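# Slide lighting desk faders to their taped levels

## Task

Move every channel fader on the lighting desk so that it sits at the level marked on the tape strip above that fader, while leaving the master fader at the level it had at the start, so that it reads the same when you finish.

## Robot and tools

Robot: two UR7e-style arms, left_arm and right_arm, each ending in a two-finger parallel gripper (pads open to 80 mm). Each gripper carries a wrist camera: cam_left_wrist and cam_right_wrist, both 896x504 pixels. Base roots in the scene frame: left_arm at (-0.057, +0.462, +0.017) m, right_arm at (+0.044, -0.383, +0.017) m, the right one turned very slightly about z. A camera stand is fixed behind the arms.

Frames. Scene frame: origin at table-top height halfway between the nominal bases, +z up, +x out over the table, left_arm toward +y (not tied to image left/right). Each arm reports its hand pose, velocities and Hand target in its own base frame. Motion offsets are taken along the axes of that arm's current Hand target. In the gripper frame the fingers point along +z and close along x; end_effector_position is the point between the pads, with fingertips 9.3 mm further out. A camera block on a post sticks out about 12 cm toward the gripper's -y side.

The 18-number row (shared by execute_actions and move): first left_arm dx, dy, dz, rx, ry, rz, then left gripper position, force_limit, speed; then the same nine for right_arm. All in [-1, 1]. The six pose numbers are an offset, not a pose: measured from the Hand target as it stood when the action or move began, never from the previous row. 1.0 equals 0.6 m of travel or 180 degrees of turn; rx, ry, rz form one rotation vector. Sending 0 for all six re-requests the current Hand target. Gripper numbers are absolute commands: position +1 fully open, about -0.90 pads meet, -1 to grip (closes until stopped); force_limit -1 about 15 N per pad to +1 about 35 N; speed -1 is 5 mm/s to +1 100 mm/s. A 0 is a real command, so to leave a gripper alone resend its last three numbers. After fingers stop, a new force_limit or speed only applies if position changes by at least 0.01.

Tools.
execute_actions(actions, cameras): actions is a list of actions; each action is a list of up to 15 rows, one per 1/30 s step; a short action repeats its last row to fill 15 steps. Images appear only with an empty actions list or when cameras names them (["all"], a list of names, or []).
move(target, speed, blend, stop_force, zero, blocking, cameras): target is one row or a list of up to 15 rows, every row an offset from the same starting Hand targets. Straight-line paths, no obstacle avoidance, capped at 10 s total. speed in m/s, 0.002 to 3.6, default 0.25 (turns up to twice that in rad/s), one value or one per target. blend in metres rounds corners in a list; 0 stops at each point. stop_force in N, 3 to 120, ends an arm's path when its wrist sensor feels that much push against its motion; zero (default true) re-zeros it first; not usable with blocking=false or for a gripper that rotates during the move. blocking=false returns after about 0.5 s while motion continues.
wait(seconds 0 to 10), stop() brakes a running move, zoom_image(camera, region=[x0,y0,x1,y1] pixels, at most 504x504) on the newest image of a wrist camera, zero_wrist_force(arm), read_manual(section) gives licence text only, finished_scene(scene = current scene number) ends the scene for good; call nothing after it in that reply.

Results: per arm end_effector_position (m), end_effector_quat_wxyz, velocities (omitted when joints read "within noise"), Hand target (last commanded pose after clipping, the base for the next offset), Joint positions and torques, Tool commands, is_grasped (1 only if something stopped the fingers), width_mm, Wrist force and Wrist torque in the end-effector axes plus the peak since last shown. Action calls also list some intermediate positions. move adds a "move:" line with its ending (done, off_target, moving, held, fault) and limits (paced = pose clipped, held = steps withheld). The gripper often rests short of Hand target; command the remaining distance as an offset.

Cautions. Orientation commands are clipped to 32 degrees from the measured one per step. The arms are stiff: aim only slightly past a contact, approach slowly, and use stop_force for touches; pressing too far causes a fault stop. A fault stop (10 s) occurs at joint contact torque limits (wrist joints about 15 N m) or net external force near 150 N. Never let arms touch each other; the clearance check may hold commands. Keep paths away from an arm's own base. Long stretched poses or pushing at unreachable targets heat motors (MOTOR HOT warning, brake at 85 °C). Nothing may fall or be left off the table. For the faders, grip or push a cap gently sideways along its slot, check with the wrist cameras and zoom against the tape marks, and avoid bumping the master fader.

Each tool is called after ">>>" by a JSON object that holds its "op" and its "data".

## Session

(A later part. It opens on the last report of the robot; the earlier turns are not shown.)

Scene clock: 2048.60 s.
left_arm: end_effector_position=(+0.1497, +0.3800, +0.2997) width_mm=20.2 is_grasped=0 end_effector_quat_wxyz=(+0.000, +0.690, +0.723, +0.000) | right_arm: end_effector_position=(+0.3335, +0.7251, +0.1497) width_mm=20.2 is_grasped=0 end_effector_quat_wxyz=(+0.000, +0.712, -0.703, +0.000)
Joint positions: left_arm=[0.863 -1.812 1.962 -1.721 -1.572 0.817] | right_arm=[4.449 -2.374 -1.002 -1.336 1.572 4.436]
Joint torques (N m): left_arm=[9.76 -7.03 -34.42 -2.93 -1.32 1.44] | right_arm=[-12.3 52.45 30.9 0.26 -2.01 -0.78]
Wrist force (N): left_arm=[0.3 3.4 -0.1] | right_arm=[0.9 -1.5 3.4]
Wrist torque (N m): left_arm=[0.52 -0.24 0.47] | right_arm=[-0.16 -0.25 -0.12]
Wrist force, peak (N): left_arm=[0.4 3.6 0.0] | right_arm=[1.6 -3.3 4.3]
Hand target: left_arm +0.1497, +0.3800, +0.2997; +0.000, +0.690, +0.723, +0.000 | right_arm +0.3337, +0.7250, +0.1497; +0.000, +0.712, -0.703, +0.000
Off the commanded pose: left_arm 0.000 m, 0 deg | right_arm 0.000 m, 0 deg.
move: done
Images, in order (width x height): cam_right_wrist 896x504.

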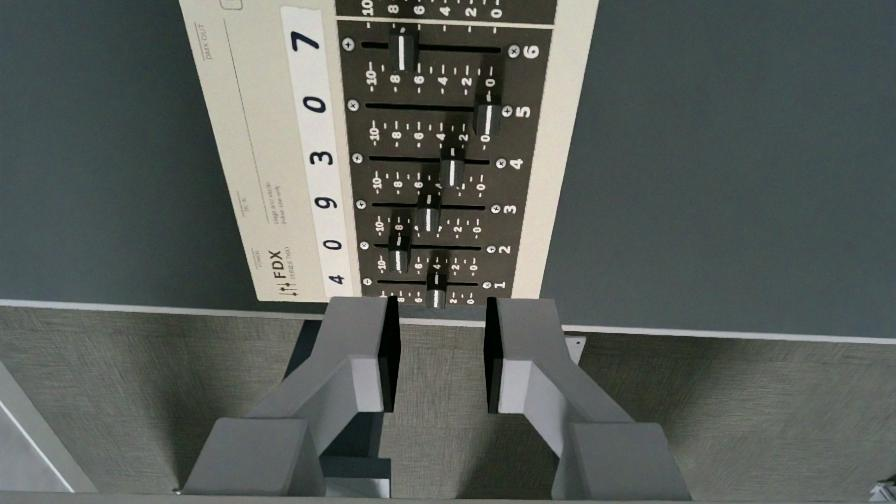

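>>> {"op": "zoom_image", "data": {"camera": "cam_right_wrist", "region": [330, 20, 550, 144]}}

>>> {"op": "zoom_image", "data": {"camera": "cam_right_wrist", "region": [330, 140, 550, 264]}}

>>> {"op": "move", "data": {"target": [[0,0,0,0,0,0,-0.425,-1,1, 0,0,0.1,0,-0.0167,0,-0.425,-1,1],[0,0,0,0,0,0,-0.425,-1,1, 0,0,0.1317,0,0,0,-0.425,-1,1]], "speed": 0.15, "blend": [0.003,0], "cameras": ["cam_right_wrist"]}}

>>> {"op": "zoom_image", "data": {"camera": "cam_right_wrist", "region": [270, 0, 570, 169]}}

>>> {"op": "zoom_image", "data": {"camera": "cam_right_wrist", "region": [270, 140, 570, 309]}}

Scaled by 2.291 from the camera's 896x504 image, which has a finer 1280x720 frame.

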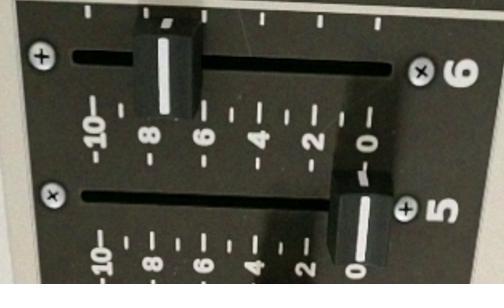

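Scaled by 2.291 from the camera's 896x504 image, which has a finer 1280x720 frame.

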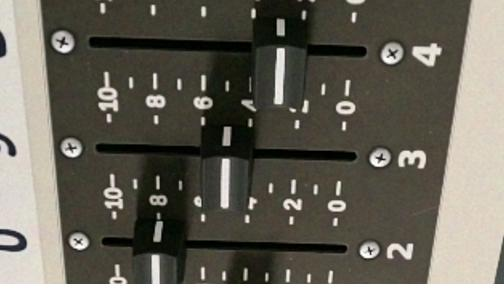

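Scene clock: 2057.00 s.
left_arm: end_effector_position=(+0.1497, +0.3800, +0.2997) width_mm=20.2 is_grasped=0 end_effector_quat_wxyz=(+0.000, +0.690, +0.723, +0.000) | right_arm: end_effector_position=(+0.3335, +0.7251, +0.0708) width_mm=20.2 is_grasped=0 end_effector_quat_wxyz=(+0.000, +0.712, -0.703, +0.000)
Joint positions: left_arm=[0.863 -1.812 1.962 -1.721 -1.572 0.817] | right_arm=[4.449 -2.44 -1.092 -1.18 1.572 4.436]
Joint torques (N m): left_arm=[9.41 -7.61 -33.99 -2.89 -1.61 1.38] | right_arm=[-12.83 55.68 21.19 1.72 1.33 -0.82]
Wrist force (N): left_arm=[0.3 3.2 0.2] | right_arm=[1.0 -1.4 3.2]
Wrist torque (N m): left_arm=[0.49 -0.23 0.46] | right_arm=[-0.16 -0.27 -0.14]
Wrist force, peak (N): left_arm=[0.3 3.6 0.2] | right_arm=[0.8 -0.9 5.0]
Hand target: left_arm +0.1497, +0.3800, +0.2997; +0.000, +0.690, +0.723, +0.000 | right_arm +0.3336, +0.7250, +0.0707; +0.000, +0.712, -0.703, +0.000
Off the commanded pose: left_arm 0.000 m, 0 deg | right_arm 0.000 m, 0 deg.
move: done
Images, in order (width x height): cam_right_wrist 896x504.

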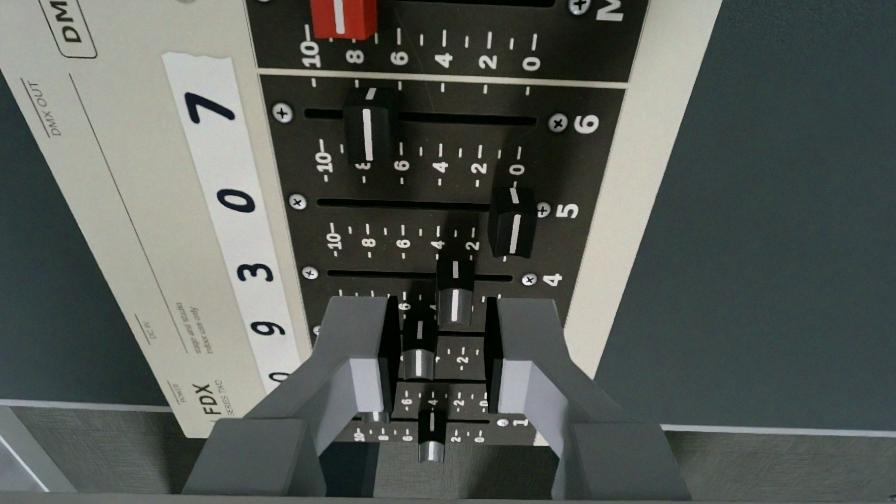

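Scaled by 1.680 from the camera's 896x504 image, which has a finer 1280x720 frame.

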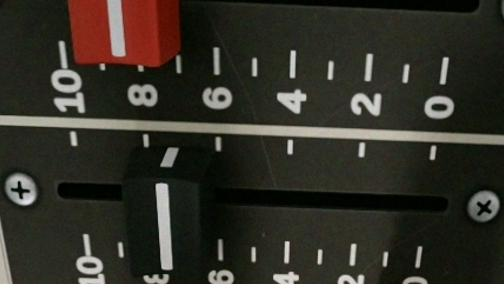

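Scaled by 1.680 from the camera's 896x504 image, which has a finer 1280x720 frame.

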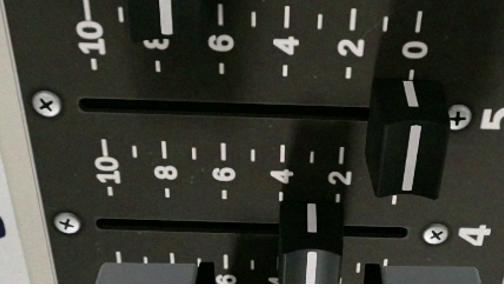

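>>> {"op": "move", "data": {"target": [[0,0,0,0,0,0,-0.425,-1,1, 0,0,-0.2988,0,0,0,-0.425,-1,1],[0,0,0,0,0,0,-0.425,-1,1, 0.48,-0.0495,-0.2988,0,0,-0.5,-0.425,-1,1],[0,0,0,0,0,0,-0.425,-1,1, 0.9596,-0.0990,-0.2988,0,0,-0.9999,-0.425,-1,1]], "speed": [0.25,0.4,0.4], "blend": [0.03,0.03,0], "cameras": ["cam_right_wrist"]}}

Scene clock: 2101.43 s.
left_arm: end_effector_position=(+0.1497, +0.3800, +0.2997) width_mm=20.2 is_grasped=0 end_effector_quat_wxyz=(+0.000, +0.690, +0.723, +0.000) | right_arm: end_effector_position=(+0.4003, +0.1501, +0.2498) width_mm=20.2 is_grasped=0 end_effector_quat_wxyz=(+0.000, +0.703, +0.711, +0.000) end_effector_velocity=(+0.000, +0.000, +0.000) end_effector_angular_velocity=(+0.000, +0.000, +0.005)
Joint positions: left_arm=[0.863 -1.812 1.962 -1.721 -1.572 0.817] | right_arm=[3.817 -1.41 -2.03 -1.273 1.571 0.663]
Joint velocities: left_arm=[within noise] | right_arm=[0 0 0.001 0 0 -0.005]
Joint torques (N m): left_arm=[10.07 -7.88 -33.49 -2.69 -1.62 1.35] | right_arm=[0.37 10.06 33.97 2.5 -1.1 -1.1]
Wrist force (N): left_arm=[0.3 3.3 -0.1] | right_arm=[1.0 -1.7 3.3]
Wrist torque (N m): left_arm=[0.51 -0.24 0.46] | right_arm=[-0.19 -0.27 -0.02]
Wrist force, peak (N): left_arm=[0.3 3.8 0.1] | right_arm=[1.4 -1.1 6.5]
Hand target: left_arm +0.1497, +0.3800, +0.2997; +0.000, +0.690, +0.723, +0.000 | right_arm +0.4004, +0.1501, +0.2499; +0.000, +0.703, +0.711, +0.000
Off the commanded pose: left_arm 0.000 m, 0 deg | right_arm 0.000 m, 0 deg.
move: done
Images, in order (width x height): cam_right_wrist 896x504.

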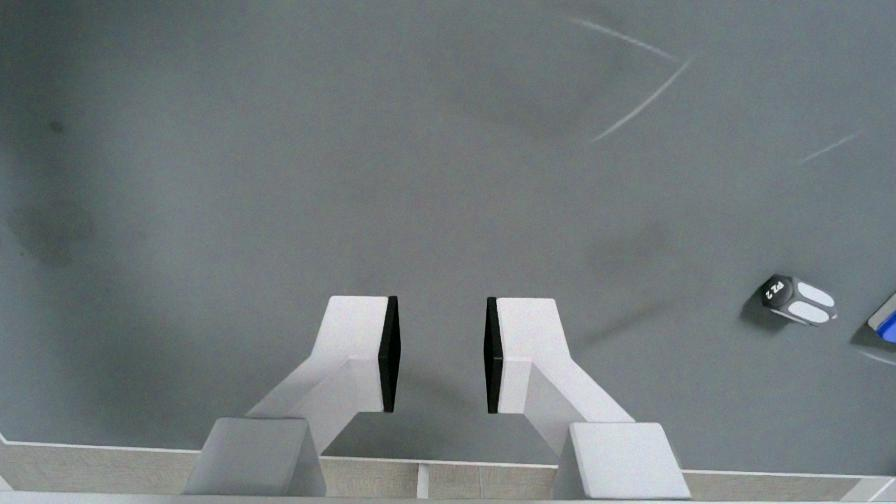

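>>> {"op": "move", "data": {"target": [[0,0,0,0,0,0,-0.425,-1,1, 0.2827,0.05,0.2642,0,-0.0167,0,-0.425,-1,1],[0,0,0,0,0,0,-0.425,-1,1, 0.2827,0.05,0.2642,0,0,0,-0.425,-1,1]], "speed": [0.2,0.15], "blend": [0.003,0], "cameras": ["cam_right_wrist"]}}

>>> {"op": "zoom_image", "data": {"camera": "cam_right_wrist", "region": [300, 0, 600, 169]}}

>>> {"op": "move", "data": {"target": [[0,0,0,0,0,0,-0.425,-1,1, 0,0,0.1,0,-0.0167,0,-0.425,-1,1],[0,0,0,0,0,0,-0.425,-1,1, 0,0,0.1318,0,0,0,-0.425,-1,1]], "speed": [0.15,0.1], "blend": [0.003,0], "cameras": ["cam_right_wrist"]}}

>>> {"op": "zoom_image", "data": {"camera": "cam_right_wrist", "region": [300, 0, 600, 169]}}

Scene clock: 2120.43 s.
left_arm: end_effector_position=(+0.1497, +0.3800, +0.2997) width_mm=20.2 is_grasped=0 end_effector_quat_wxyz=(+0.000, +0.690, +0.723, +0.000) | right_arm: end_effector_position=(+0.4282, +0.3199, +0.0913) width_mm=20.2 is_grasped=0 end_effector_quat_wxyz=(+0.000, +0.703, +0.711, +0.000)
Joint positions: left_arm=[0.863 -1.812 1.962 -1.721 -1.572 0.817] | right_arm=[4.035 -1.869 -1.999 -0.845 1.571 0.881]
Joint torques (N m): left_arm=[9.63 -7.19 -33.68 -2.43 -1.6 1.31] | right_arm=[10.42 28.68 22.68 3.94 0.49 0.38]
Wrist force (N): left_arm=[0.2 3.4 0.1] | right_arm=[1.2 -1.5 3.3]
Wrist torque (N m): left_arm=[0.52 -0.22 0.45] | right_arm=[-0.18 -0.28 -0.09]
Wrist force, peak (N): left_arm=[0.3 3.6 0.2] | right_arm=[2.9 -1.6 5.3]
Hand target: left_arm +0.1497, +0.3800, +0.2997; +0.000, +0.690, +0.723, +0.000 | right_arm +0.4282, +0.3200, +0.0913; +0.000, +0.703, +0.711, +0.000
Off the commanded pose: left_arm 0.000 m, 0 deg | right_arm 0.000 m, 0 deg.
move: done
Images, in order (width x height): cam_right_wrist 896x504.

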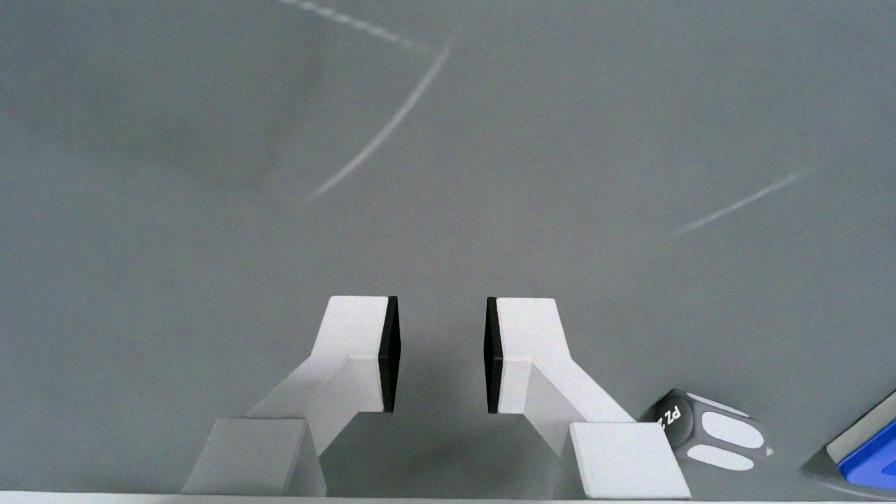

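Scaled by 1.680 from the camera's 896x504 image, which has a finer 1280x720 frame.

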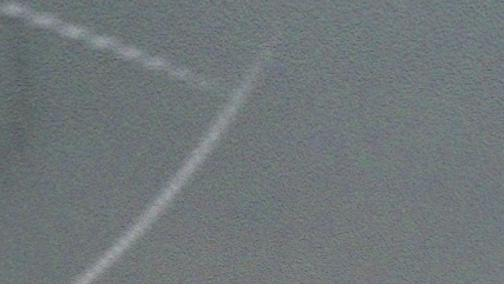

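Scene clock: 2121.57 s.
left_arm: end_effector_position=(+0.1497, +0.3800, +0.2997) width_mm=20.2 is_grasped=0 end_effector_quat_wxyz=(+0.000, +0.690, +0.723, +0.000) | right_arm: end_effector_position=(+0.4281, +0.3199, +0.0122) width_mm=20.2 is_grasped=0 end_effector_quat_wxyz=(+0.000, +0.703, +0.711, +0.000)
Joint positions: left_arm=[0.863 -1.812 1.962 -1.721 -1.572 0.817] | right_arm=[4.035 -2.022 -2.055 -0.636 1.571 0.881]
Joint torques (N m): left_arm=[9.56 -8.01 -34.16 -2.42 -1.59 1.31] | right_arm=[10.59 38.4 22.29 5.25 -0.81 1.2]
Wrist force (N): left_arm=[0.1 3.5 -0.2] | right_arm=[1.1 -1.6 3.8]
Wrist torque (N m): left_arm=[0.53 -0.21 0.46] | right_arm=[-0.19 -0.29 -0.10]
Wrist force, peak (N): left_arm=[0.2 3.6 0.1] | right_arm=[1.7 -2.1 4.7]
Hand target: left_arm +0.1497, +0.3800, +0.2997; +0.000, +0.690, +0.723, +0.000 | right_arm +0.4281, +0.3200, +0.0122; +0.000, +0.703, +0.711, +0.000
Off the commanded pose: left_arm 0.000 m, 0 deg | right_arm 0.000 m, 0 deg.
move: done
Images, in order (width x height): cam_right_wrist 896x504.

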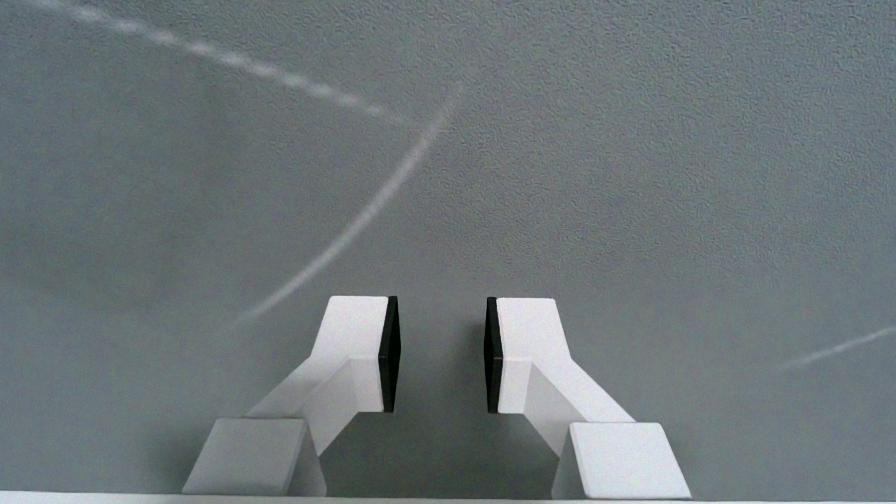

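Scaled by 1.680 from the camera's 896x504 image, which has a finer 1280x720 frame.

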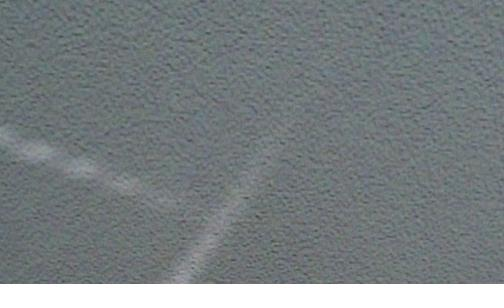

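>>> {"op": "move", "data": {"target": [[-0.8343,0.3618,0,0,0,0,-0.425,-1,1, 0,0,-0.4,0,0,0,-0.425,-1,1],[-0.8343,0.3618,0.25,0,-0.0167,0,-0.425,-1,1, -0.2833,-0.05,-0.4,0,0,0,-0.425,-1,1],[-0.8343,0.3618,0.25,0,0,0,-0.425,-1,1, -0.2833,-0.05,-0.4,0,0,0,-0.425,-1,1]], "speed": [0.35,0.25,0.15], "blend": [0.02,0.003,0], "cameras": ["cam_left_wrist"]}}

>>> {"op": "zoom_image", "data": {"camera": "cam_left_wrist", "region": [340, 0, 560, 124]}}

>>> {"op": "zoom_image", "data": {"camera": "cam_left_wrist", "region": [350, 240, 550, 352]}}

Scene clock: 2172.67 s.
left_arm: end_effector_position=(+0.3899, -0.1101, +0.1501) width_mm=20.2 is_grasped=0 end_effector_quat_wxyz=(+0.001, +0.691, +0.723, +0.000) | right_arm: end_effector_position=(+0.4004, +0.1498, +0.2523) width_mm=20.2 is_grasped=0 end_effector_quat_wxyz=(+0.000, +0.703, +0.711, +0.000)
Joint positions: left_arm=[-0.61 -1.672 2.263 -2.163 -1.571 -0.657] | right_arm=[3.816 -1.408 -2.025 -1.28 1.571 0.662]
Joint torques (N m): left_arm=[2.34 -11.15 -11.78 -0.78 1.61 0.22] | right_arm=[-12.31 26.6 13.45 5.76 2.22 -1.01]
Wrist force (N): left_arm=[0.1 3.3 0.5] | right_arm=[1.3 -1.8 3.4]
Wrist torque (N m): left_arm=[0.47 -0.25 0.55] | right_arm=[-0.20 -0.31 -0.03]
Wrist force, peak (N): left_arm=[-2.7 4.8 -1.6] | right_arm=[1.3 -1.6 5.3]
Hand target: left_arm +0.3899, -0.1100, +0.1500; +0.000, +0.690, +0.723, +0.000 | right_arm +0.4004, +0.1497, +0.2523; +0.000, +0.703, +0.711, +0.000
Off the commanded pose: left_arm 0.000 m, 0 deg | right_arm 0.000 m, 0 deg.
move: done
Images, in order (width x height): cam_left_wrist 896x504.

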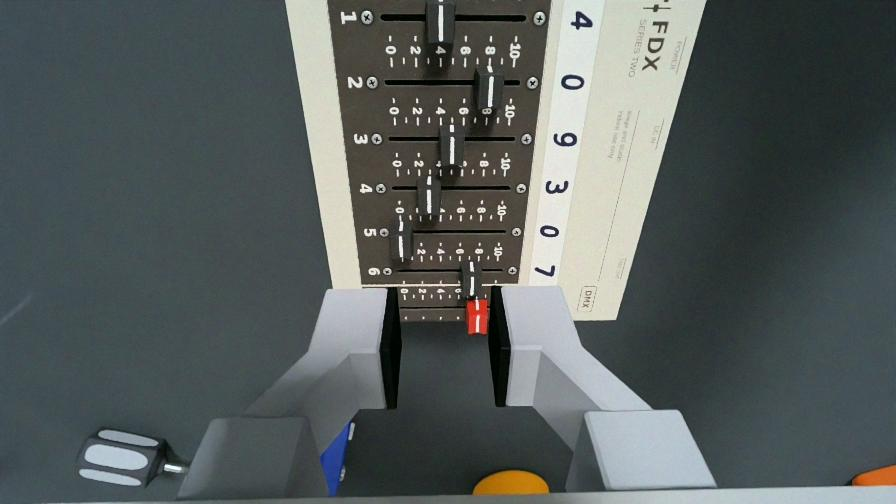

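Scaled by 2.291 from the camera's 896x504 image, which has a finer 1280x720 frame.

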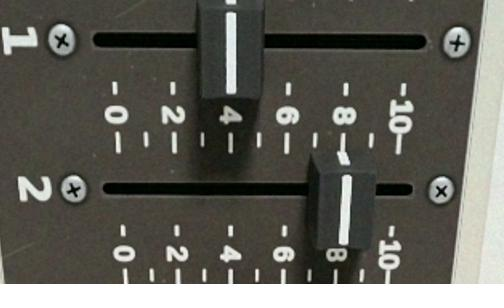

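Scaled by 2.520 from the camera's 896x504 image, which has a finer 1280x720 frame.

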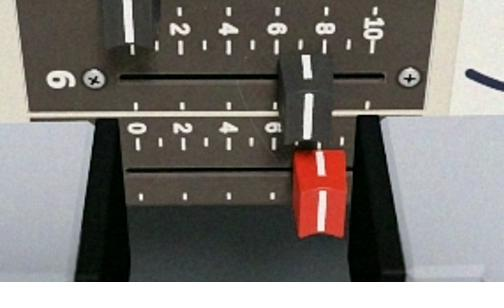

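>>> {"op": "move", "data": {"target": [[0,0.0333,-0.05,0,0,-0.5,-0.425,-1,1, 0,0,0,0,0,0,-0.425,-1,1],[0,0.0333,0,0,-0.0167,-0.9999,-0.425,-1,1, 0,0,0,0,0,0,-0.425,-1,1],[0,0.0333,0,0,0,-0.9999,-0.425,-1,1, 0,0,0,0,0,0,-0.425,-1,1]], "speed": 0.35, "blend": [0.005,0.003,0], "cameras": ["cam_left_wrist"]}}

>>> {"op": "zoom_image", "data": {"camera": "cam_left_wrist", "region": [330, 20, 550, 144]}}

>>> {"op": "zoom_image", "data": {"camera": "cam_left_wrist", "region": [330, 140, 550, 264]}}

>>> {"op": "move", "data": {"target": [[0,0,0.1,0,-0.0167,0,-0.425,-1,1, 0,0,0,0,0,0,-0.425,-1,1],[0,0,0.1367,0,0,0,-0.425,-1,1, 0,0,0,0,0,0,-0.425,-1,1]], "speed": 0.15, "blend": [0.003,0], "cameras": ["cam_left_wrist"]}}

>>> {"op": "zoom_image", "data": {"camera": "cam_left_wrist", "region": [270, 0, 570, 169]}}

>>> {"op": "zoom_image", "data": {"camera": "cam_left_wrist", "region": [270, 140, 570, 309]}}

Scene clock: 2198.33 s.
left_arm: end_effector_position=(+0.4099, -0.1091, +0.1500) width_mm=20.2 is_grasped=0 end_effector_quat_wxyz=(+0.000, +0.723, -0.691, +0.000) | right_arm: end_effector_position=(+0.4004, +0.1497, +0.2523) width_mm=20.2 is_grasped=0 end_effector_quat_wxyz=(+0.000, +0.703, +0.711, +0.000)
Joint positions: left_arm=[-0.58 -1.622 2.218 -2.168 -1.571 -3.768] | right_arm=[3.816 -1.408 -2.026 -1.28 1.571 0.662]
Joint torques (N m): left_arm=[-9.51 -21.38 -18.93 -0.7 -0.21 0.02] | right_arm=[-14.25 27.95 13.25 4.8 2.22 -0.99]
Wrist force (N): left_arm=[0.2 2.8 0.1] | right_arm=[1.2 -1.9 3.5]
Wrist torque (N m): left_arm=[0.39 -0.25 0.51] | right_arm=[-0.23 -0.30 -0.03]
Wrist force, peak (N): left_arm=[1.0 3.8 0.6] | right_arm=[1.6 -2.1 3.9]
Hand target: left_arm +0.4099, -0.1091, +0.1501; +0.000, +0.723, -0.691, +0.000 | right_arm +0.4004, +0.1497, +0.2523; +0.000, +0.703, +0.711, +0.000
Off the commanded pose: left_arm 0.000 m, 0 deg | right_arm 0.000 m, 0 deg.
move: done
Images, in order (width x height): cam_left_wrist 896x504.

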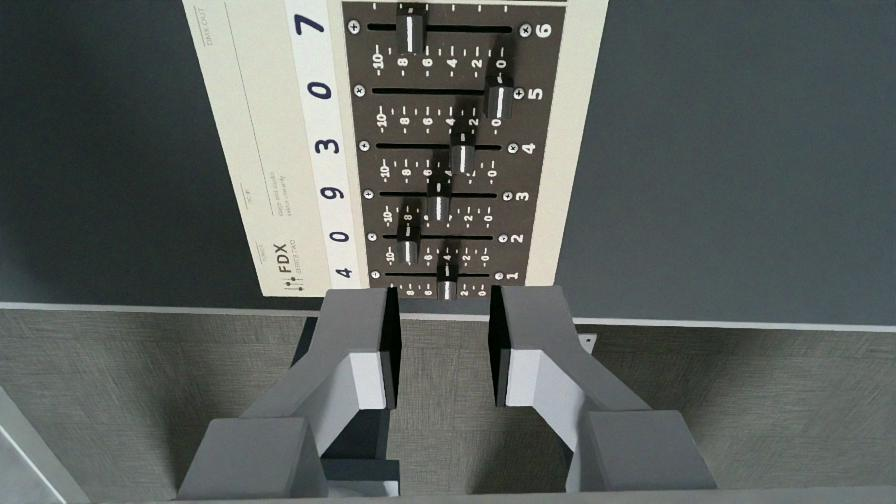

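Scaled by 2.291 from the camera's 896x504 image, which has a finer 1280x720 frame.

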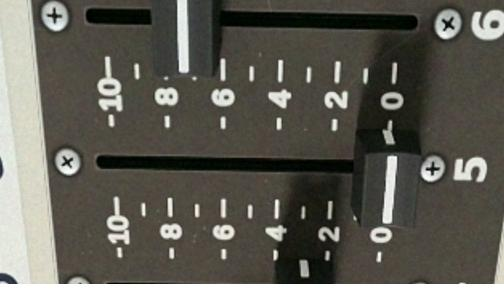

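Scaled by 2.291 from the camera's 896x504 image, which has a finer 1280x720 frame.

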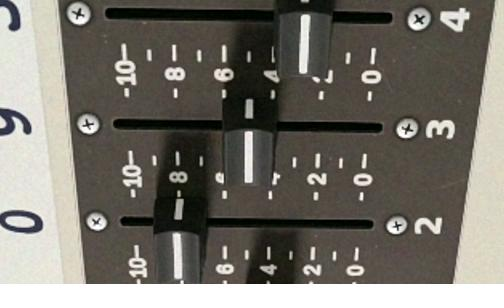

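Scene clock: 2199.40 s.
left_arm: end_effector_position=(+0.4099, -0.1091, +0.0681) width_mm=20.2 is_grasped=0 end_effector_quat_wxyz=(+0.000, +0.723, -0.691, +0.000) end_effector_velocity=(+0.001, -0.001, +0.001) end_effector_angular_velocity=(-0.003, -0.006, +0.000) | right_arm: end_effector_position=(+0.4004, +0.1497, +0.2523) width_mm=20.2 is_grasped=0 end_effector_quat_wxyz=(+0.000, +0.703, +0.711, +0.000)
Joint positions: left_arm=[-0.58 -1.453 2.323 -2.442 -1.571 -3.768] | right_arm=[3.816 -1.408 -2.026 -1.28 1.571 0.662]
Joint velocities: left_arm=[0 0 0 -0.006 0 0] | right_arm=[within noise]
Joint torques (N m): left_arm=[-6.03 -13.75 -16.28 -4.83 -1.55 -0.31] | right_arm=[-13.88 26.71 12.84 4.56 2.19 -0.86]
Wrist force (N): left_arm=[0.6 3.5 0.8] | right_arm=[1.1 -1.7 3.4]
Wrist torque (N m): left_arm=[0.46 -0.33 0.39] | right_arm=[-0.21 -0.29 -0.03]
Wrist force, peak (N): left_arm=[0.4 3.5 2.4] | right_arm=[1.3 -1.9 4.0]
Hand target: left_arm +0.4099, -0.1091, +0.0680; +0.000, +0.723, -0.691, +0.000 | right_arm +0.4004, +0.1497, +0.2523; +0.000, +0.703, +0.711, +0.000
Off the commanded pose: left_arm 0.000 m, 0 deg | right_arm 0.000 m, 0 deg.
move: done
Images, in order (width x height): cam_left_wrist 896x504.

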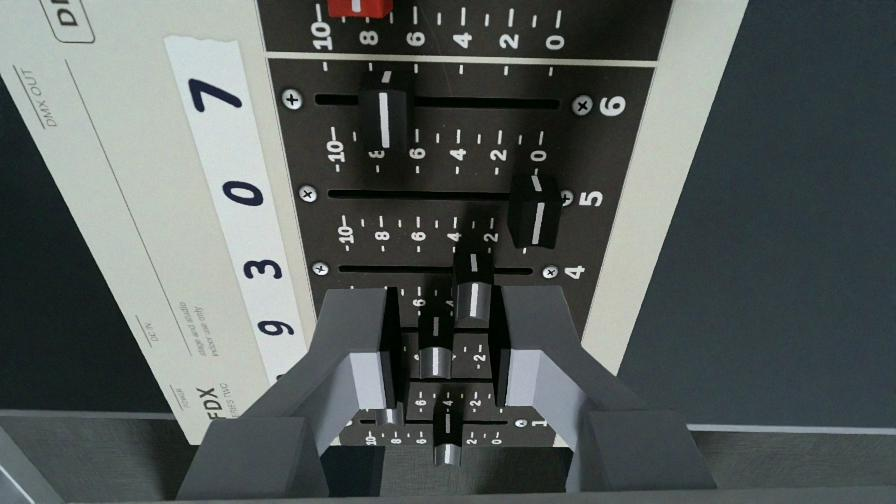

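Scaled by 1.680 from the camera's 896x504 image, which has a finer 1280x720 frame.

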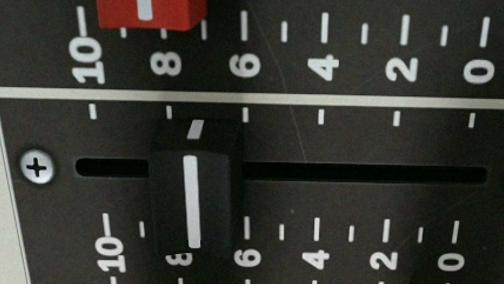

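Scaled by 1.680 from the camera's 896x504 image, which has a finer 1280x720 frame.

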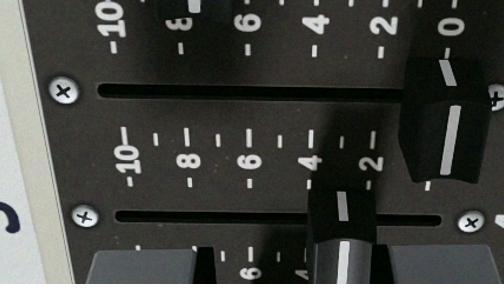

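>>> {"op": "move", "data": {"target": [[-0.0195,-0.0707,0,0,-0.0167,0,-0.425,-1,1, 0,0,0,0,0,0,-0.425,-1,1],[-0.0195,-0.0707,0.0252,0,0,0,-0.425,-1,1, 0,0,0,0,0,0,-0.425,-1,1],[0.0038,-0.0707,0.0252,0,0,0,-0.425,-1,1, 0,0,0,0,0,0,-0.425,-1,1],[0.0038,-0.0707,0,0,0,0,-0.425,-1,1, 0,0,0,0,0,0,-0.425,-1,1],[0.0107,0.0035,0,0,-0.0167,0,-0.425,-1,1, 0,0,0,0,0,0,-0.425,-1,1],[0.0107,0.0035,0.0252,0,0,0,-0.425,-1,1, 0,0,0,0,0,0,-0.425,-1,1],[-0.0198,0.0035,0.0252,0,0,0,-0.425,-1,1, 0,0,0,0,0,0,-0.425,-1,1],[-0.0198,0.0035,0,0,0,0,-0.425,-1,1, 0,0,0,0,0,0,-0.425,-1,1],[0,0,-0.1367,0,-0.0167,0,-0.425,-1,1, 0,0,0,0,0,0,-0.425,-1,1],[0,0,-0.1367,0,0,0,-0.425,-1,1, 0,0,0,0,0,0,-0.425,-1,1]], "speed": [0.2,0.15,0.05,0.15,0.2,0.15,0.05,0.15,0.2,0.2], "blend": [0.003,0.003,0,0.003,0.003,0.003,0,0.003,0.003,0], "cameras": ["cam_left_wrist"]}}

>>> {"op": "zoom_image", "data": {"camera": "cam_left_wrist", "region": [350, 0, 530, 100]}}

>>> {"op": "zoom_image", "data": {"camera": "cam_left_wrist", "region": [350, 95, 530, 195]}}

Scene clock: 2238.57 s.
left_arm: end_effector_position=(+0.4098, -0.1090, +0.1501) width_mm=20.2 is_grasped=0 end_effector_quat_wxyz=(+0.000, +0.723, -0.691, +0.000) | right_arm: end_effector_position=(+0.4004, +0.1497, +0.2523) width_mm=20.2 is_grasped=0 end_effector_quat_wxyz=(+0.000, +0.703, +0.711, +0.000)
Joint positions: left_arm=[-0.58 -1.622 2.218 -2.168 -1.571 -3.768] | right_arm=[3.816 -1.408 -2.026 -1.28 1.571 0.662]
Joint torques (N m): left_arm=[-0.77 -13.6 -27.94 -4.18 -1.6 0.55] | right_arm=[-14.17 26.79 14.17 3.97 2.18 -0.74]
Wrist force (N): left_arm=[0.3 3.2 0.4] | right_arm=[1.4 -1.8 3.8]
Wrist torque (N m): left_arm=[0.44 -0.27 0.40] | right_arm=[-0.21 -0.32 -0.02]
Wrist force, peak (N): left_arm=[1.2 6.2 0.3] | right_arm=[1.5 -2.0 3.8]
Hand target: left_arm +0.4099, -0.1091, +0.1501; +0.000, +0.723, -0.691, +0.000 | right_arm +0.4004, +0.1497, +0.2523; +0.000, +0.703, +0.711, +0.000
Off the commanded pose: left_arm 0.000 m, 0 deg | right_arm 0.000 m, 0 deg.
move: done
Images, in order (width x height): cam_left_wrist 896x504.

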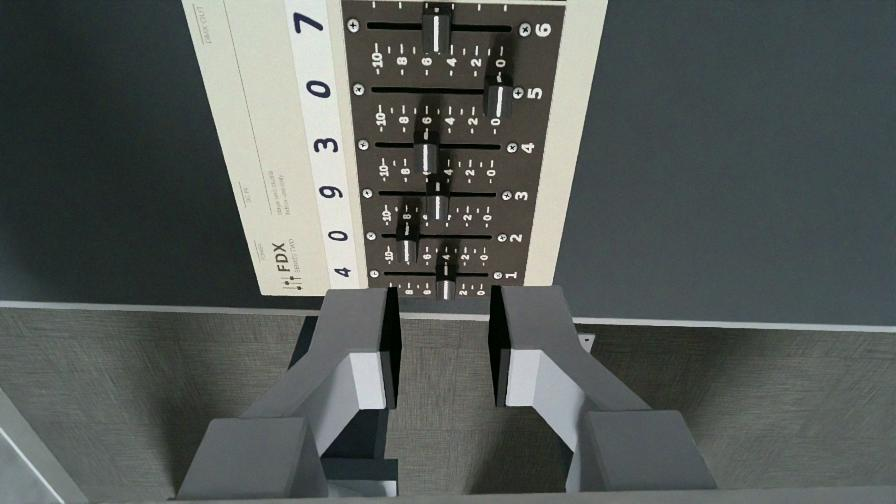

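Scaled by 2.800 from the camera's 896x504 image, which has a finer 1280x720 frame.

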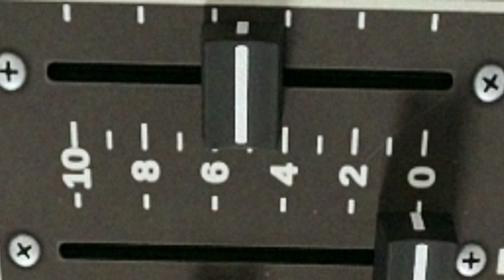

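Scaled by 2.800 from the camera's 896x504 image, which has a finer 1280x720 frame.

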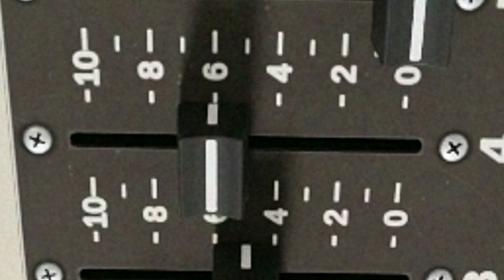

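>>> {"op": "move", "data": {"target": [[0,0.0333,-0.05,0,0,0.5,-0.425,-1,1, 0,0,0,0,0,0,-0.425,-1,1],[0,0.0333,0,0,0,0.9999,-0.425,-1,1, 0,0,0,0,0,0,-0.425,-1,1]], "speed": 0.35, "blend": [0.005,0], "cameras": ["cam_left_wrist"]}}

>>> {"op": "zoom_image", "data": {"camera": "cam_left_wrist", "region": [340, 0, 560, 124]}}

>>> {"op": "zoom_image", "data": {"camera": "cam_left_wrist", "region": [350, 190, 550, 302]}}

>>> {"op": "move", "data": {"target": [[0,0,0,0,-0.0167,0,-0.425,-1,1, 0,0,0,0,0,0,-0.425,-1,1],[0,0,0,0,0,0,-0.425,-1,1, 0,0,0,0,0,0,-0.425,-1,1]], "speed": 0.15, "cameras": ["cam_left_wrist"]}}

>>> {"op": "zoom_image", "data": {"camera": "cam_left_wrist", "region": [340, 0, 560, 124]}}

>>> {"op": "zoom_image", "data": {"camera": "cam_left_wrist", "region": [350, 190, 550, 302]}}

Scene clock: 2288.37 s.
left_arm: end_effector_position=(+0.3899, -0.1100, +0.1499) width_mm=20.2 is_grasped=0 end_effector_quat_wxyz=(+0.000, +0.690, +0.723, +0.000) end_effector_velocity=(+0.000, +0.000, +0.000) end_effector_angular_velocity=(+0.000, +0.000, -0.005) | right_arm: end_effector_position=(+0.4004, +0.1497, +0.2523) width_mm=20.2 is_grasped=0 end_effector_quat_wxyz=(+0.000, +0.703, +0.711, +0.000)
Joint positions: left_arm=[-0.61 -1.672 2.263 -2.163 -1.571 -0.657] | right_arm=[3.816 -1.408 -2.026 -1.28 1.571 0.662]
Joint velocities: left_arm=[0 -0.001 0 0.001 0 0.006] | right_arm=[within noise]
Joint torques (N m): left_arm=[5.79 -21.79 -27.69 -0.24 -1.16 1.43] | right_arm=[-13.28 26.6 13.57 3.43 2.03 -0.84]
Wrist force (N): left_arm=[0.1 3.2 0.4] | right_arm=[1.1 -2.0 3.5]
Wrist torque (N m): left_arm=[0.46 -0.25 0.43] | right_arm=[-0.23 -0.29 -0.03]
Wrist force, peak (N): left_arm=[0.4 3.7 0.2] | right_arm=[1.4 -2.2 3.7]
Hand target: left_arm +0.3899, -0.1100, +0.1500; +0.000, +0.690, +0.723, +0.000 | right_arm +0.4004, +0.1497, +0.2523; +0.000, +0.703, +0.711, +0.000
Off the commanded pose: left_arm 0.000 m, 0 deg | right_arm 0.000 m, 0 deg.
move: done
Images, in order (width x height): cam_left_wrist 896x504.

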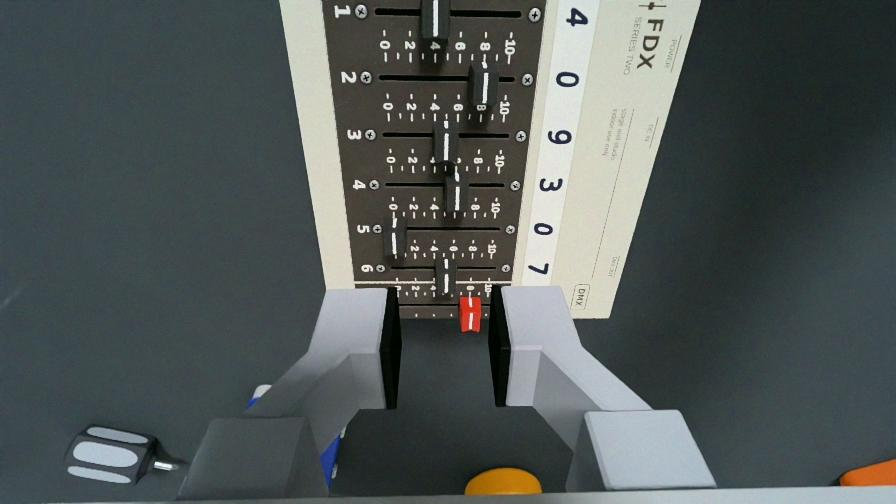

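Scaled by 2.291 from the camera's 896x504 image, which has a finer 1280x720 frame.

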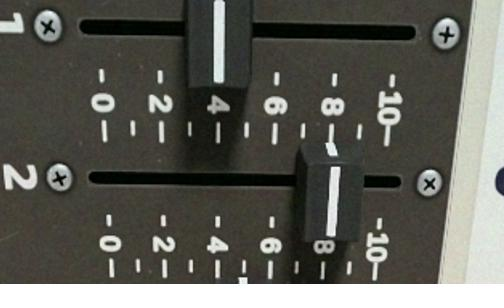

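Scaled by 2.520 from the camera's 896x504 image, which has a finer 1280x720 frame.

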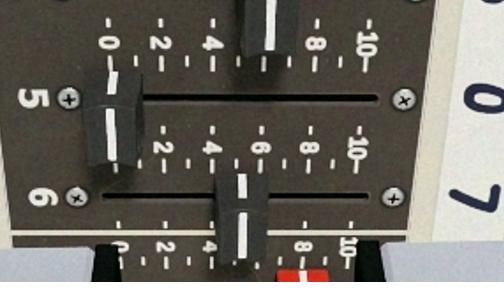

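Scene clock: 2289.57 s.
left_arm: end_effector_position=(+0.3899, -0.1101, +0.1501) width_mm=20.2 is_grasped=0 end_effector_quat_wxyz=(+0.000, +0.691, +0.723, +0.000) | right_arm: end_effector_position=(+0.4004, +0.1497, +0.2523) width_mm=20.2 is_grasped=0 end_effector_quat_wxyz=(+0.000, +0.703, +0.711, +0.000)
Joint positions: left_arm=[-0.61 -1.672 2.263 -2.163 -1.571 -0.657] | right_arm=[3.816 -1.408 -2.026 -1.28 1.571 0.662]
Joint torques (N m): left_arm=[4.8 -21.87 -11.18 -2.28 1.03 0.32] | right_arm=[-14.02 27.22 14.02 3.24 2.09 -0.78]
Wrist force (N): left_arm=[0.3 3.1 0.4] | right_arm=[1.3 -1.9 3.7]
Wrist torque (N m): left_arm=[0.45 -0.27 0.54] | right_arm=[-0.22 -0.31 -0.03]
Wrist force, peak (N): left_arm=[0.0 3.7 0.3] | right_arm=[1.4 -2.0 3.8]
Hand target: left_arm +0.3899, -0.1100, +0.1500; +0.000, +0.690, +0.723, +0.000 | right_arm +0.4004, +0.1497, +0.2523; +0.000, +0.703, +0.711, +0.000
Off the commanded pose: left_arm 0.000 m, 0 deg | right_arm 0.000 m, 0 deg.
move: done
Images, in order (width x height): cam_left_wrist 896x504.

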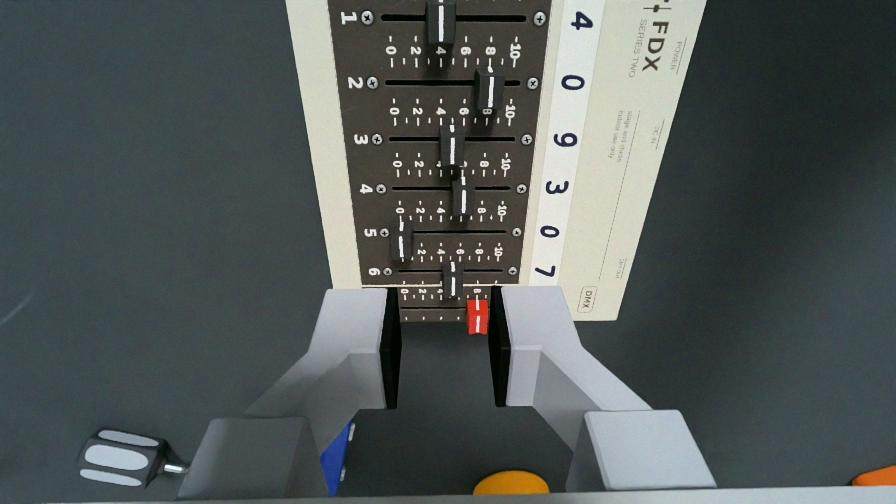

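Scaled by 2.291 from the camera's 896x504 image, which has a finer 1280x720 frame.

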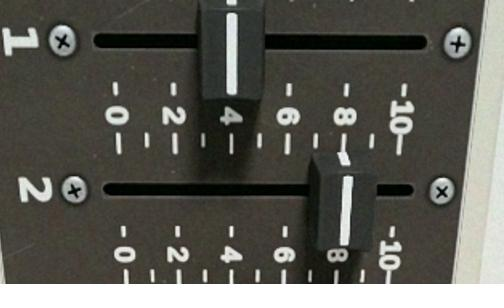

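Scaled by 2.520 from the camera's 896x504 image, which has a finer 1280x720 frame.

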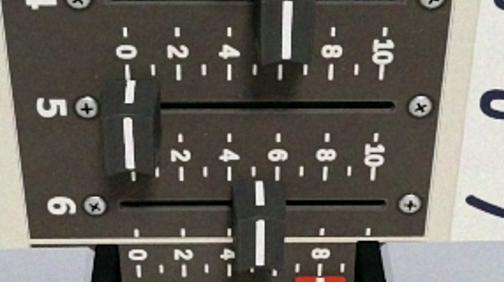

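>>> {"op": "move", "data": {"target": [[0.029,-0.0404,0.1368,0,-0.0167,0,-0.425,-1,1,0,0,0,0,0,0,-0.425,-1,1],[0.029,-0.0404,0.1618,0,0,0,-0.425,-1,1,0,0,0,0,0,0,-0.425,-1,1],[-0.0376,-0.0404,0.1618,0,0,0,-0.425,-1,1,0,0,0,0,0,0,-0.425,-1,1],[-0.0376,-0.0404,0.1368,0,0,0,-0.425,-1,1,0,0,0,0,0,0,-0.425,-1,1],[0.0063,-0.0033,0.1368,0,-0.0167,0,-0.425,-1,1,0,0,0,0,0,0,-0.425,-1,1],[0.0063,-0.0033,0.1618,0,0,0,-0.425,-1,1,0,0,0,0,0,0,-0.425,-1,1],[0.044,-0.0033,0.1618,0,0,0,-0.425,-1,1,0,0,0,0,0,0,-0.425,-1,1],[0.044,-0.0033,0.1368,0,0,0,-0.425,-1,1,0,0,0,0,0,0,-0.425,-1,1],[0.014,0.0338,0.1368,0,-0.0167,0,-0.425,-1,1,0,0,0,0,0,0,-0.425,-1,1],[0.014,0.0338,0.1618,0,0,0,-0.425,-1,1,0,0,0,0,0,0,-0.425,-1,1],[-0.0161,0.0338,0.1618,0,0,0,-0.425,-1,1,0,0,0,0,0,0,-0.425,-1,1],[-0.0161,0.0338,0.1368,0,0,0,-0.425,-1,1,0,0,0,0,0,0,-0.425,-1,1]], "speed": [0.2,0.15,0.05,0.15,0.2,0.15,0.05,0.15,0.2,0.15,0.05,0.15], "blend": [0.003,0.003,0,0.003,0.003,0.003,0,0.003,0.003,0.003,0,0], "blocking": false}}

Scene clock: 2413.00 s.
left_arm: end_effector_position=(+0.3667, -0.0951, +0.0776) width_mm=20.2 is_grasped=0 end_effector_quat_wxyz=(+0.016, +0.690, +0.723, -0.016) end_effector_velocity=(-0.053, +0.035, -0.172) end_effector_angular_velocity=(-0.106, -0.002, +0.002) | right_arm: end_effector_position=(+0.4004, +0.1497, +0.2523) width_mm=20.2 is_grasped=0 end_effector_quat_wxyz=(+0.000, +0.703, +0.711, +0.000)
Joint positions: left_arm=[-0.59 -1.583 2.438 -2.452 -1.608 -0.637] | right_arm=[3.816 -1.408 -2.026 -1.28 1.571 0.662]
Joint velocities: left_arm=[0.052 0.326 0.377 -0.762 -0.088 0.048] | right_arm=[within noise]
Joint torques (N m): left_arm=[9.8 -6.59 -12.4 -5.47 -2.15 1.7] | right_arm=[-13.6 27.46 13.74 3 2.07 -0.72]
Wrist force (N): left_arm=[0.7 3.0 1.0] | right_arm=[1.2 -1.7 3.4]
Wrist torque (N m): left_arm=[0.39 -0.34 0.40] | right_arm=[-0.21 -0.30 -0.02]
Wrist force, peak (N): left_arm=[-0.5 4.0 -2.1] | right_arm=[1.2 -1.9 3.9]
Hand target: left_arm +0.3652, -0.0940, +0.0686; +0.019, +0.690, +0.723, -0.018 | right_arm +0.4004, +0.1497, +0.2523; +0.000, +0.703, +0.711, +0.000
Tool commands: left_gripper/position=-0.425 left_gripper/force_limit=-1.0 left_gripper/speed=+1.0 right_gripper/position=-0.425 right_gripper/force_limit=-1.0 right_gripper/speed=+1.0
Off the commanded pose: left_arm 0.051 m, 3 deg | right_arm 0.000 m, 0 deg.
move: running; path passed 0 of 12 targets

>>> {"op": "wait", "data": {"seconds": 10}}

>>> {"op": "move", "data": {"target": [[0.0236,0.075,0,0,-0.0167,0,-0.425,-1,1,0,0,0,0,0,0,-0.425,-1,1],[0.0236,0.075,0.025,0,0,0,-0.425,-1,1,0,0,0,0,0,0,-0.425,-1,1],[0.042,0.075,0.025,0,0,0,-0.425,-1,1,0,0,0,0,0,0,-0.425,-1,1],[0.042,0.075,0,0,0,0,-0.425,-1,1,0,0,0,0,0,0,-0.425,-1,1],[0.0161,-0.0338,-0.1368,0,-0.0167,0,-0.425,-1,1,0,0,0,0,0,0,-0.425,-1,1],[0.0161,-0.0338,-0.1368,0,0,0,-0.425,-1,1,0,0,0,0,0,0,-0.425,-1,1]], "speed": [0.2,0.15,0.05,0.15,0.25,0.25], "blend": [0.003,0.003,0,0.003,0,0], "cameras": ["cam_left_wrist"]}}

>>> {"op": "zoom_image", "data": {"camera": "cam_left_wrist", "region": [340, 0, 560, 124]}}

>>> {"op": "zoom_image", "data": {"camera": "cam_left_wrist", "region": [340, 110, 540, 222]}}

>>> {"op": "zoom_image", "data": {"camera": "cam_left_wrist", "region": [340, 200, 540, 312]}}

Scene clock: 2423.87 s.
left_arm: end_effector_position=(+0.4107, -0.1188, +0.0680) width_mm=20.2 is_grasped=0 end_effector_quat_wxyz=(+0.000, +0.690, +0.723, +0.000) | right_arm: end_effector_position=(+0.4004, +0.1497, +0.2523) width_mm=20.2 is_grasped=0 end_effector_quat_wxyz=(+0.000, +0.703, +0.711, +0.000)
Joint positions: left_arm=[-0.599 -1.446 2.315 -2.441 -1.571 -0.645] | right_arm=[3.816 -1.408 -2.026 -1.28 1.571 0.662]
Joint torques (N m): left_arm=[-4.13 -29.72 -6.72 -0.21 1.76 -1.55] | right_arm=[-13.73 26.97 13.84 2.5 2.03 -0.45]
Wrist force (N): left_arm=[0.5 3.6 0.6] | right_arm=[1.1 -1.7 3.5]
Wrist torque (N m): left_arm=[0.49 -0.31 0.53] | right_arm=[-0.21 -0.29 -0.03]
Wrist force, peak (N): left_arm=[3.4 5.0 -0.2] | right_arm=[1.3 -2.1 3.8]
Hand target: left_arm +0.4107, -0.1188, +0.0680; +0.000, +0.690, +0.723, +0.000 | right_arm +0.4004, +0.1497, +0.2523; +0.000, +0.703, +0.711, +0.000
Tool commands: left_gripper/position=-0.425 left_gripper/force_limit=-1.0 left_gripper/speed=+1.0 right_gripper/position=-0.425 right_gripper/force_limit=-1.0 right_gripper/speed=+1.0
Off the commanded pose: left_arm 0.000 m, 0 deg | right_arm 0.000 m, 0 deg.
earlier move: done
wait: 0.00 of 10 s (the move ended)

Scene clock: 2426.23 s.
left_arm: end_effector_position=(+0.3899, -0.1101, +0.1501) width_mm=20.2 is_grasped=0 end_effector_quat_wxyz=(+0.001, +0.691, +0.723, +0.000) | right_arm: end_effector_position=(+0.4004, +0.1497, +0.2523) width_mm=20.2 is_grasped=0 end_effector_quat_wxyz=(+0.000, +0.703, +0.711, +0.000)
Joint positions: left_arm=[-0.61 -1.672 2.263 -2.163 -1.571 -0.657] | right_arm=[3.816 -1.408 -2.026 -1.28 1.571 0.662]
Joint torques (N m): left_arm=[0.87 -22.87 -10.63 -1.17 1.96 -0.15] | right_arm=[-13.94 27.22 13.2 2.38 1.8 -0.62]
Wrist force (N): left_arm=[0.3 3.2 0.1] | right_arm=[1.4 -1.7 3.7]
Wrist torque (N m): left_arm=[0.46 -0.26 0.55] | right_arm=[-0.20 -0.32 -0.03]
Wrist force, peak (N): left_arm=[2.3 6.3 -0.5] | right_arm=[1.5 -2.1 3.7]
Hand target: left_arm +0.3899, -0.1100, +0.1500; +0.000, +0.690, +0.723, +0.000 | right_arm +0.4004, +0.1497, +0.2523; +0.000, +0.703, +0.711, +0.000
Off the commanded pose: left_arm 0.000 m, 0 deg | right_arm 0.000 m, 0 deg.
move: done
Images, in order (width x height): cam_left_wrist 896x504.

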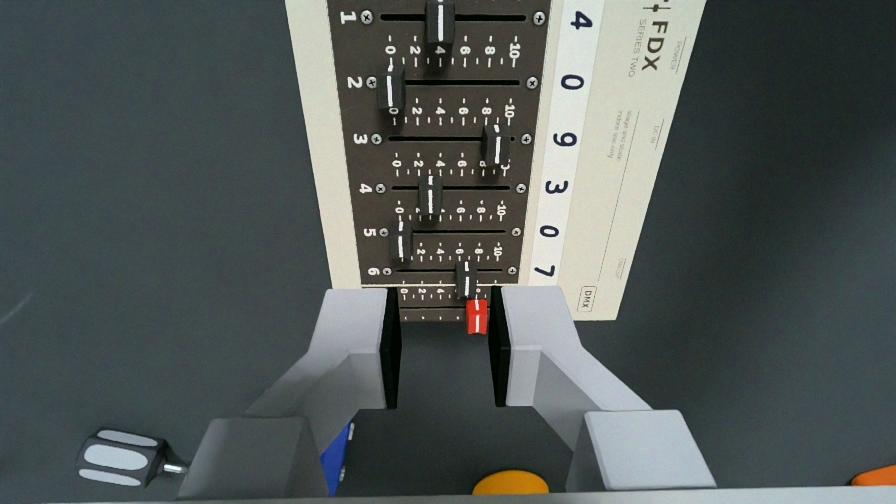

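Scaled by 2.291 from the camera's 896x504 image, which has a finer 1280x720 frame.

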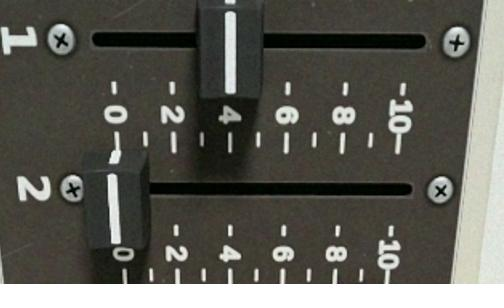

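Scaled by 2.520 from the camera's 896x504 image, which has a finer 1280x720 frame.

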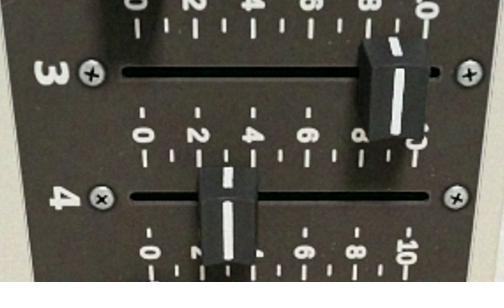

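Scaled by 2.520 from the camera's 896x504 image, which has a finer 1280x720 frame.

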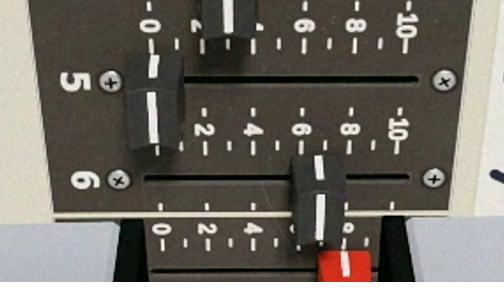

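>>> {"op": "zoom_image", "data": {"camera": "cam_left_wrist", "region": [440, 100, 540, 156]}}

>>> {"op": "zoom_image", "data": {"camera": "cam_left_wrist", "region": [420, 240, 520, 296]}}

>>> {"op": "zoom_image", "data": {"camera": "cam_left_wrist", "region": [380, 150, 480, 206]}}

>>> {"op": "zoom_image", "data": {"camera": "cam_left_wrist", "region": [370, 30, 470, 86]}}

Scaled by 5.040 from the camera's 896x504 image, which has a finer 1280x720 frame.

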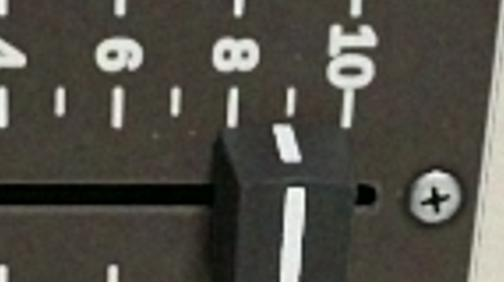

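Scaled by 5.040 from the camera's 896x504 image, which has a finer 1280x720 frame.

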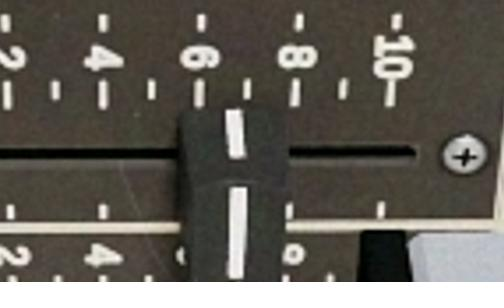

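Scaled by 5.040 from the camera's 896x504 image, which has a finer 1280x720 frame.

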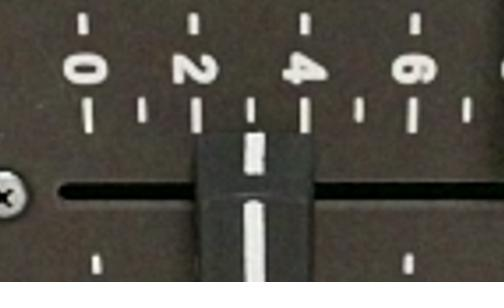

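Scaled by 5.040 from the camera's 896x504 image, which has a finer 1280x720 frame.

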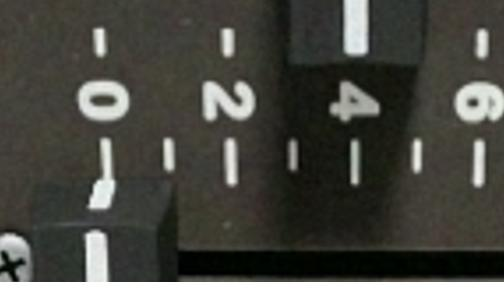

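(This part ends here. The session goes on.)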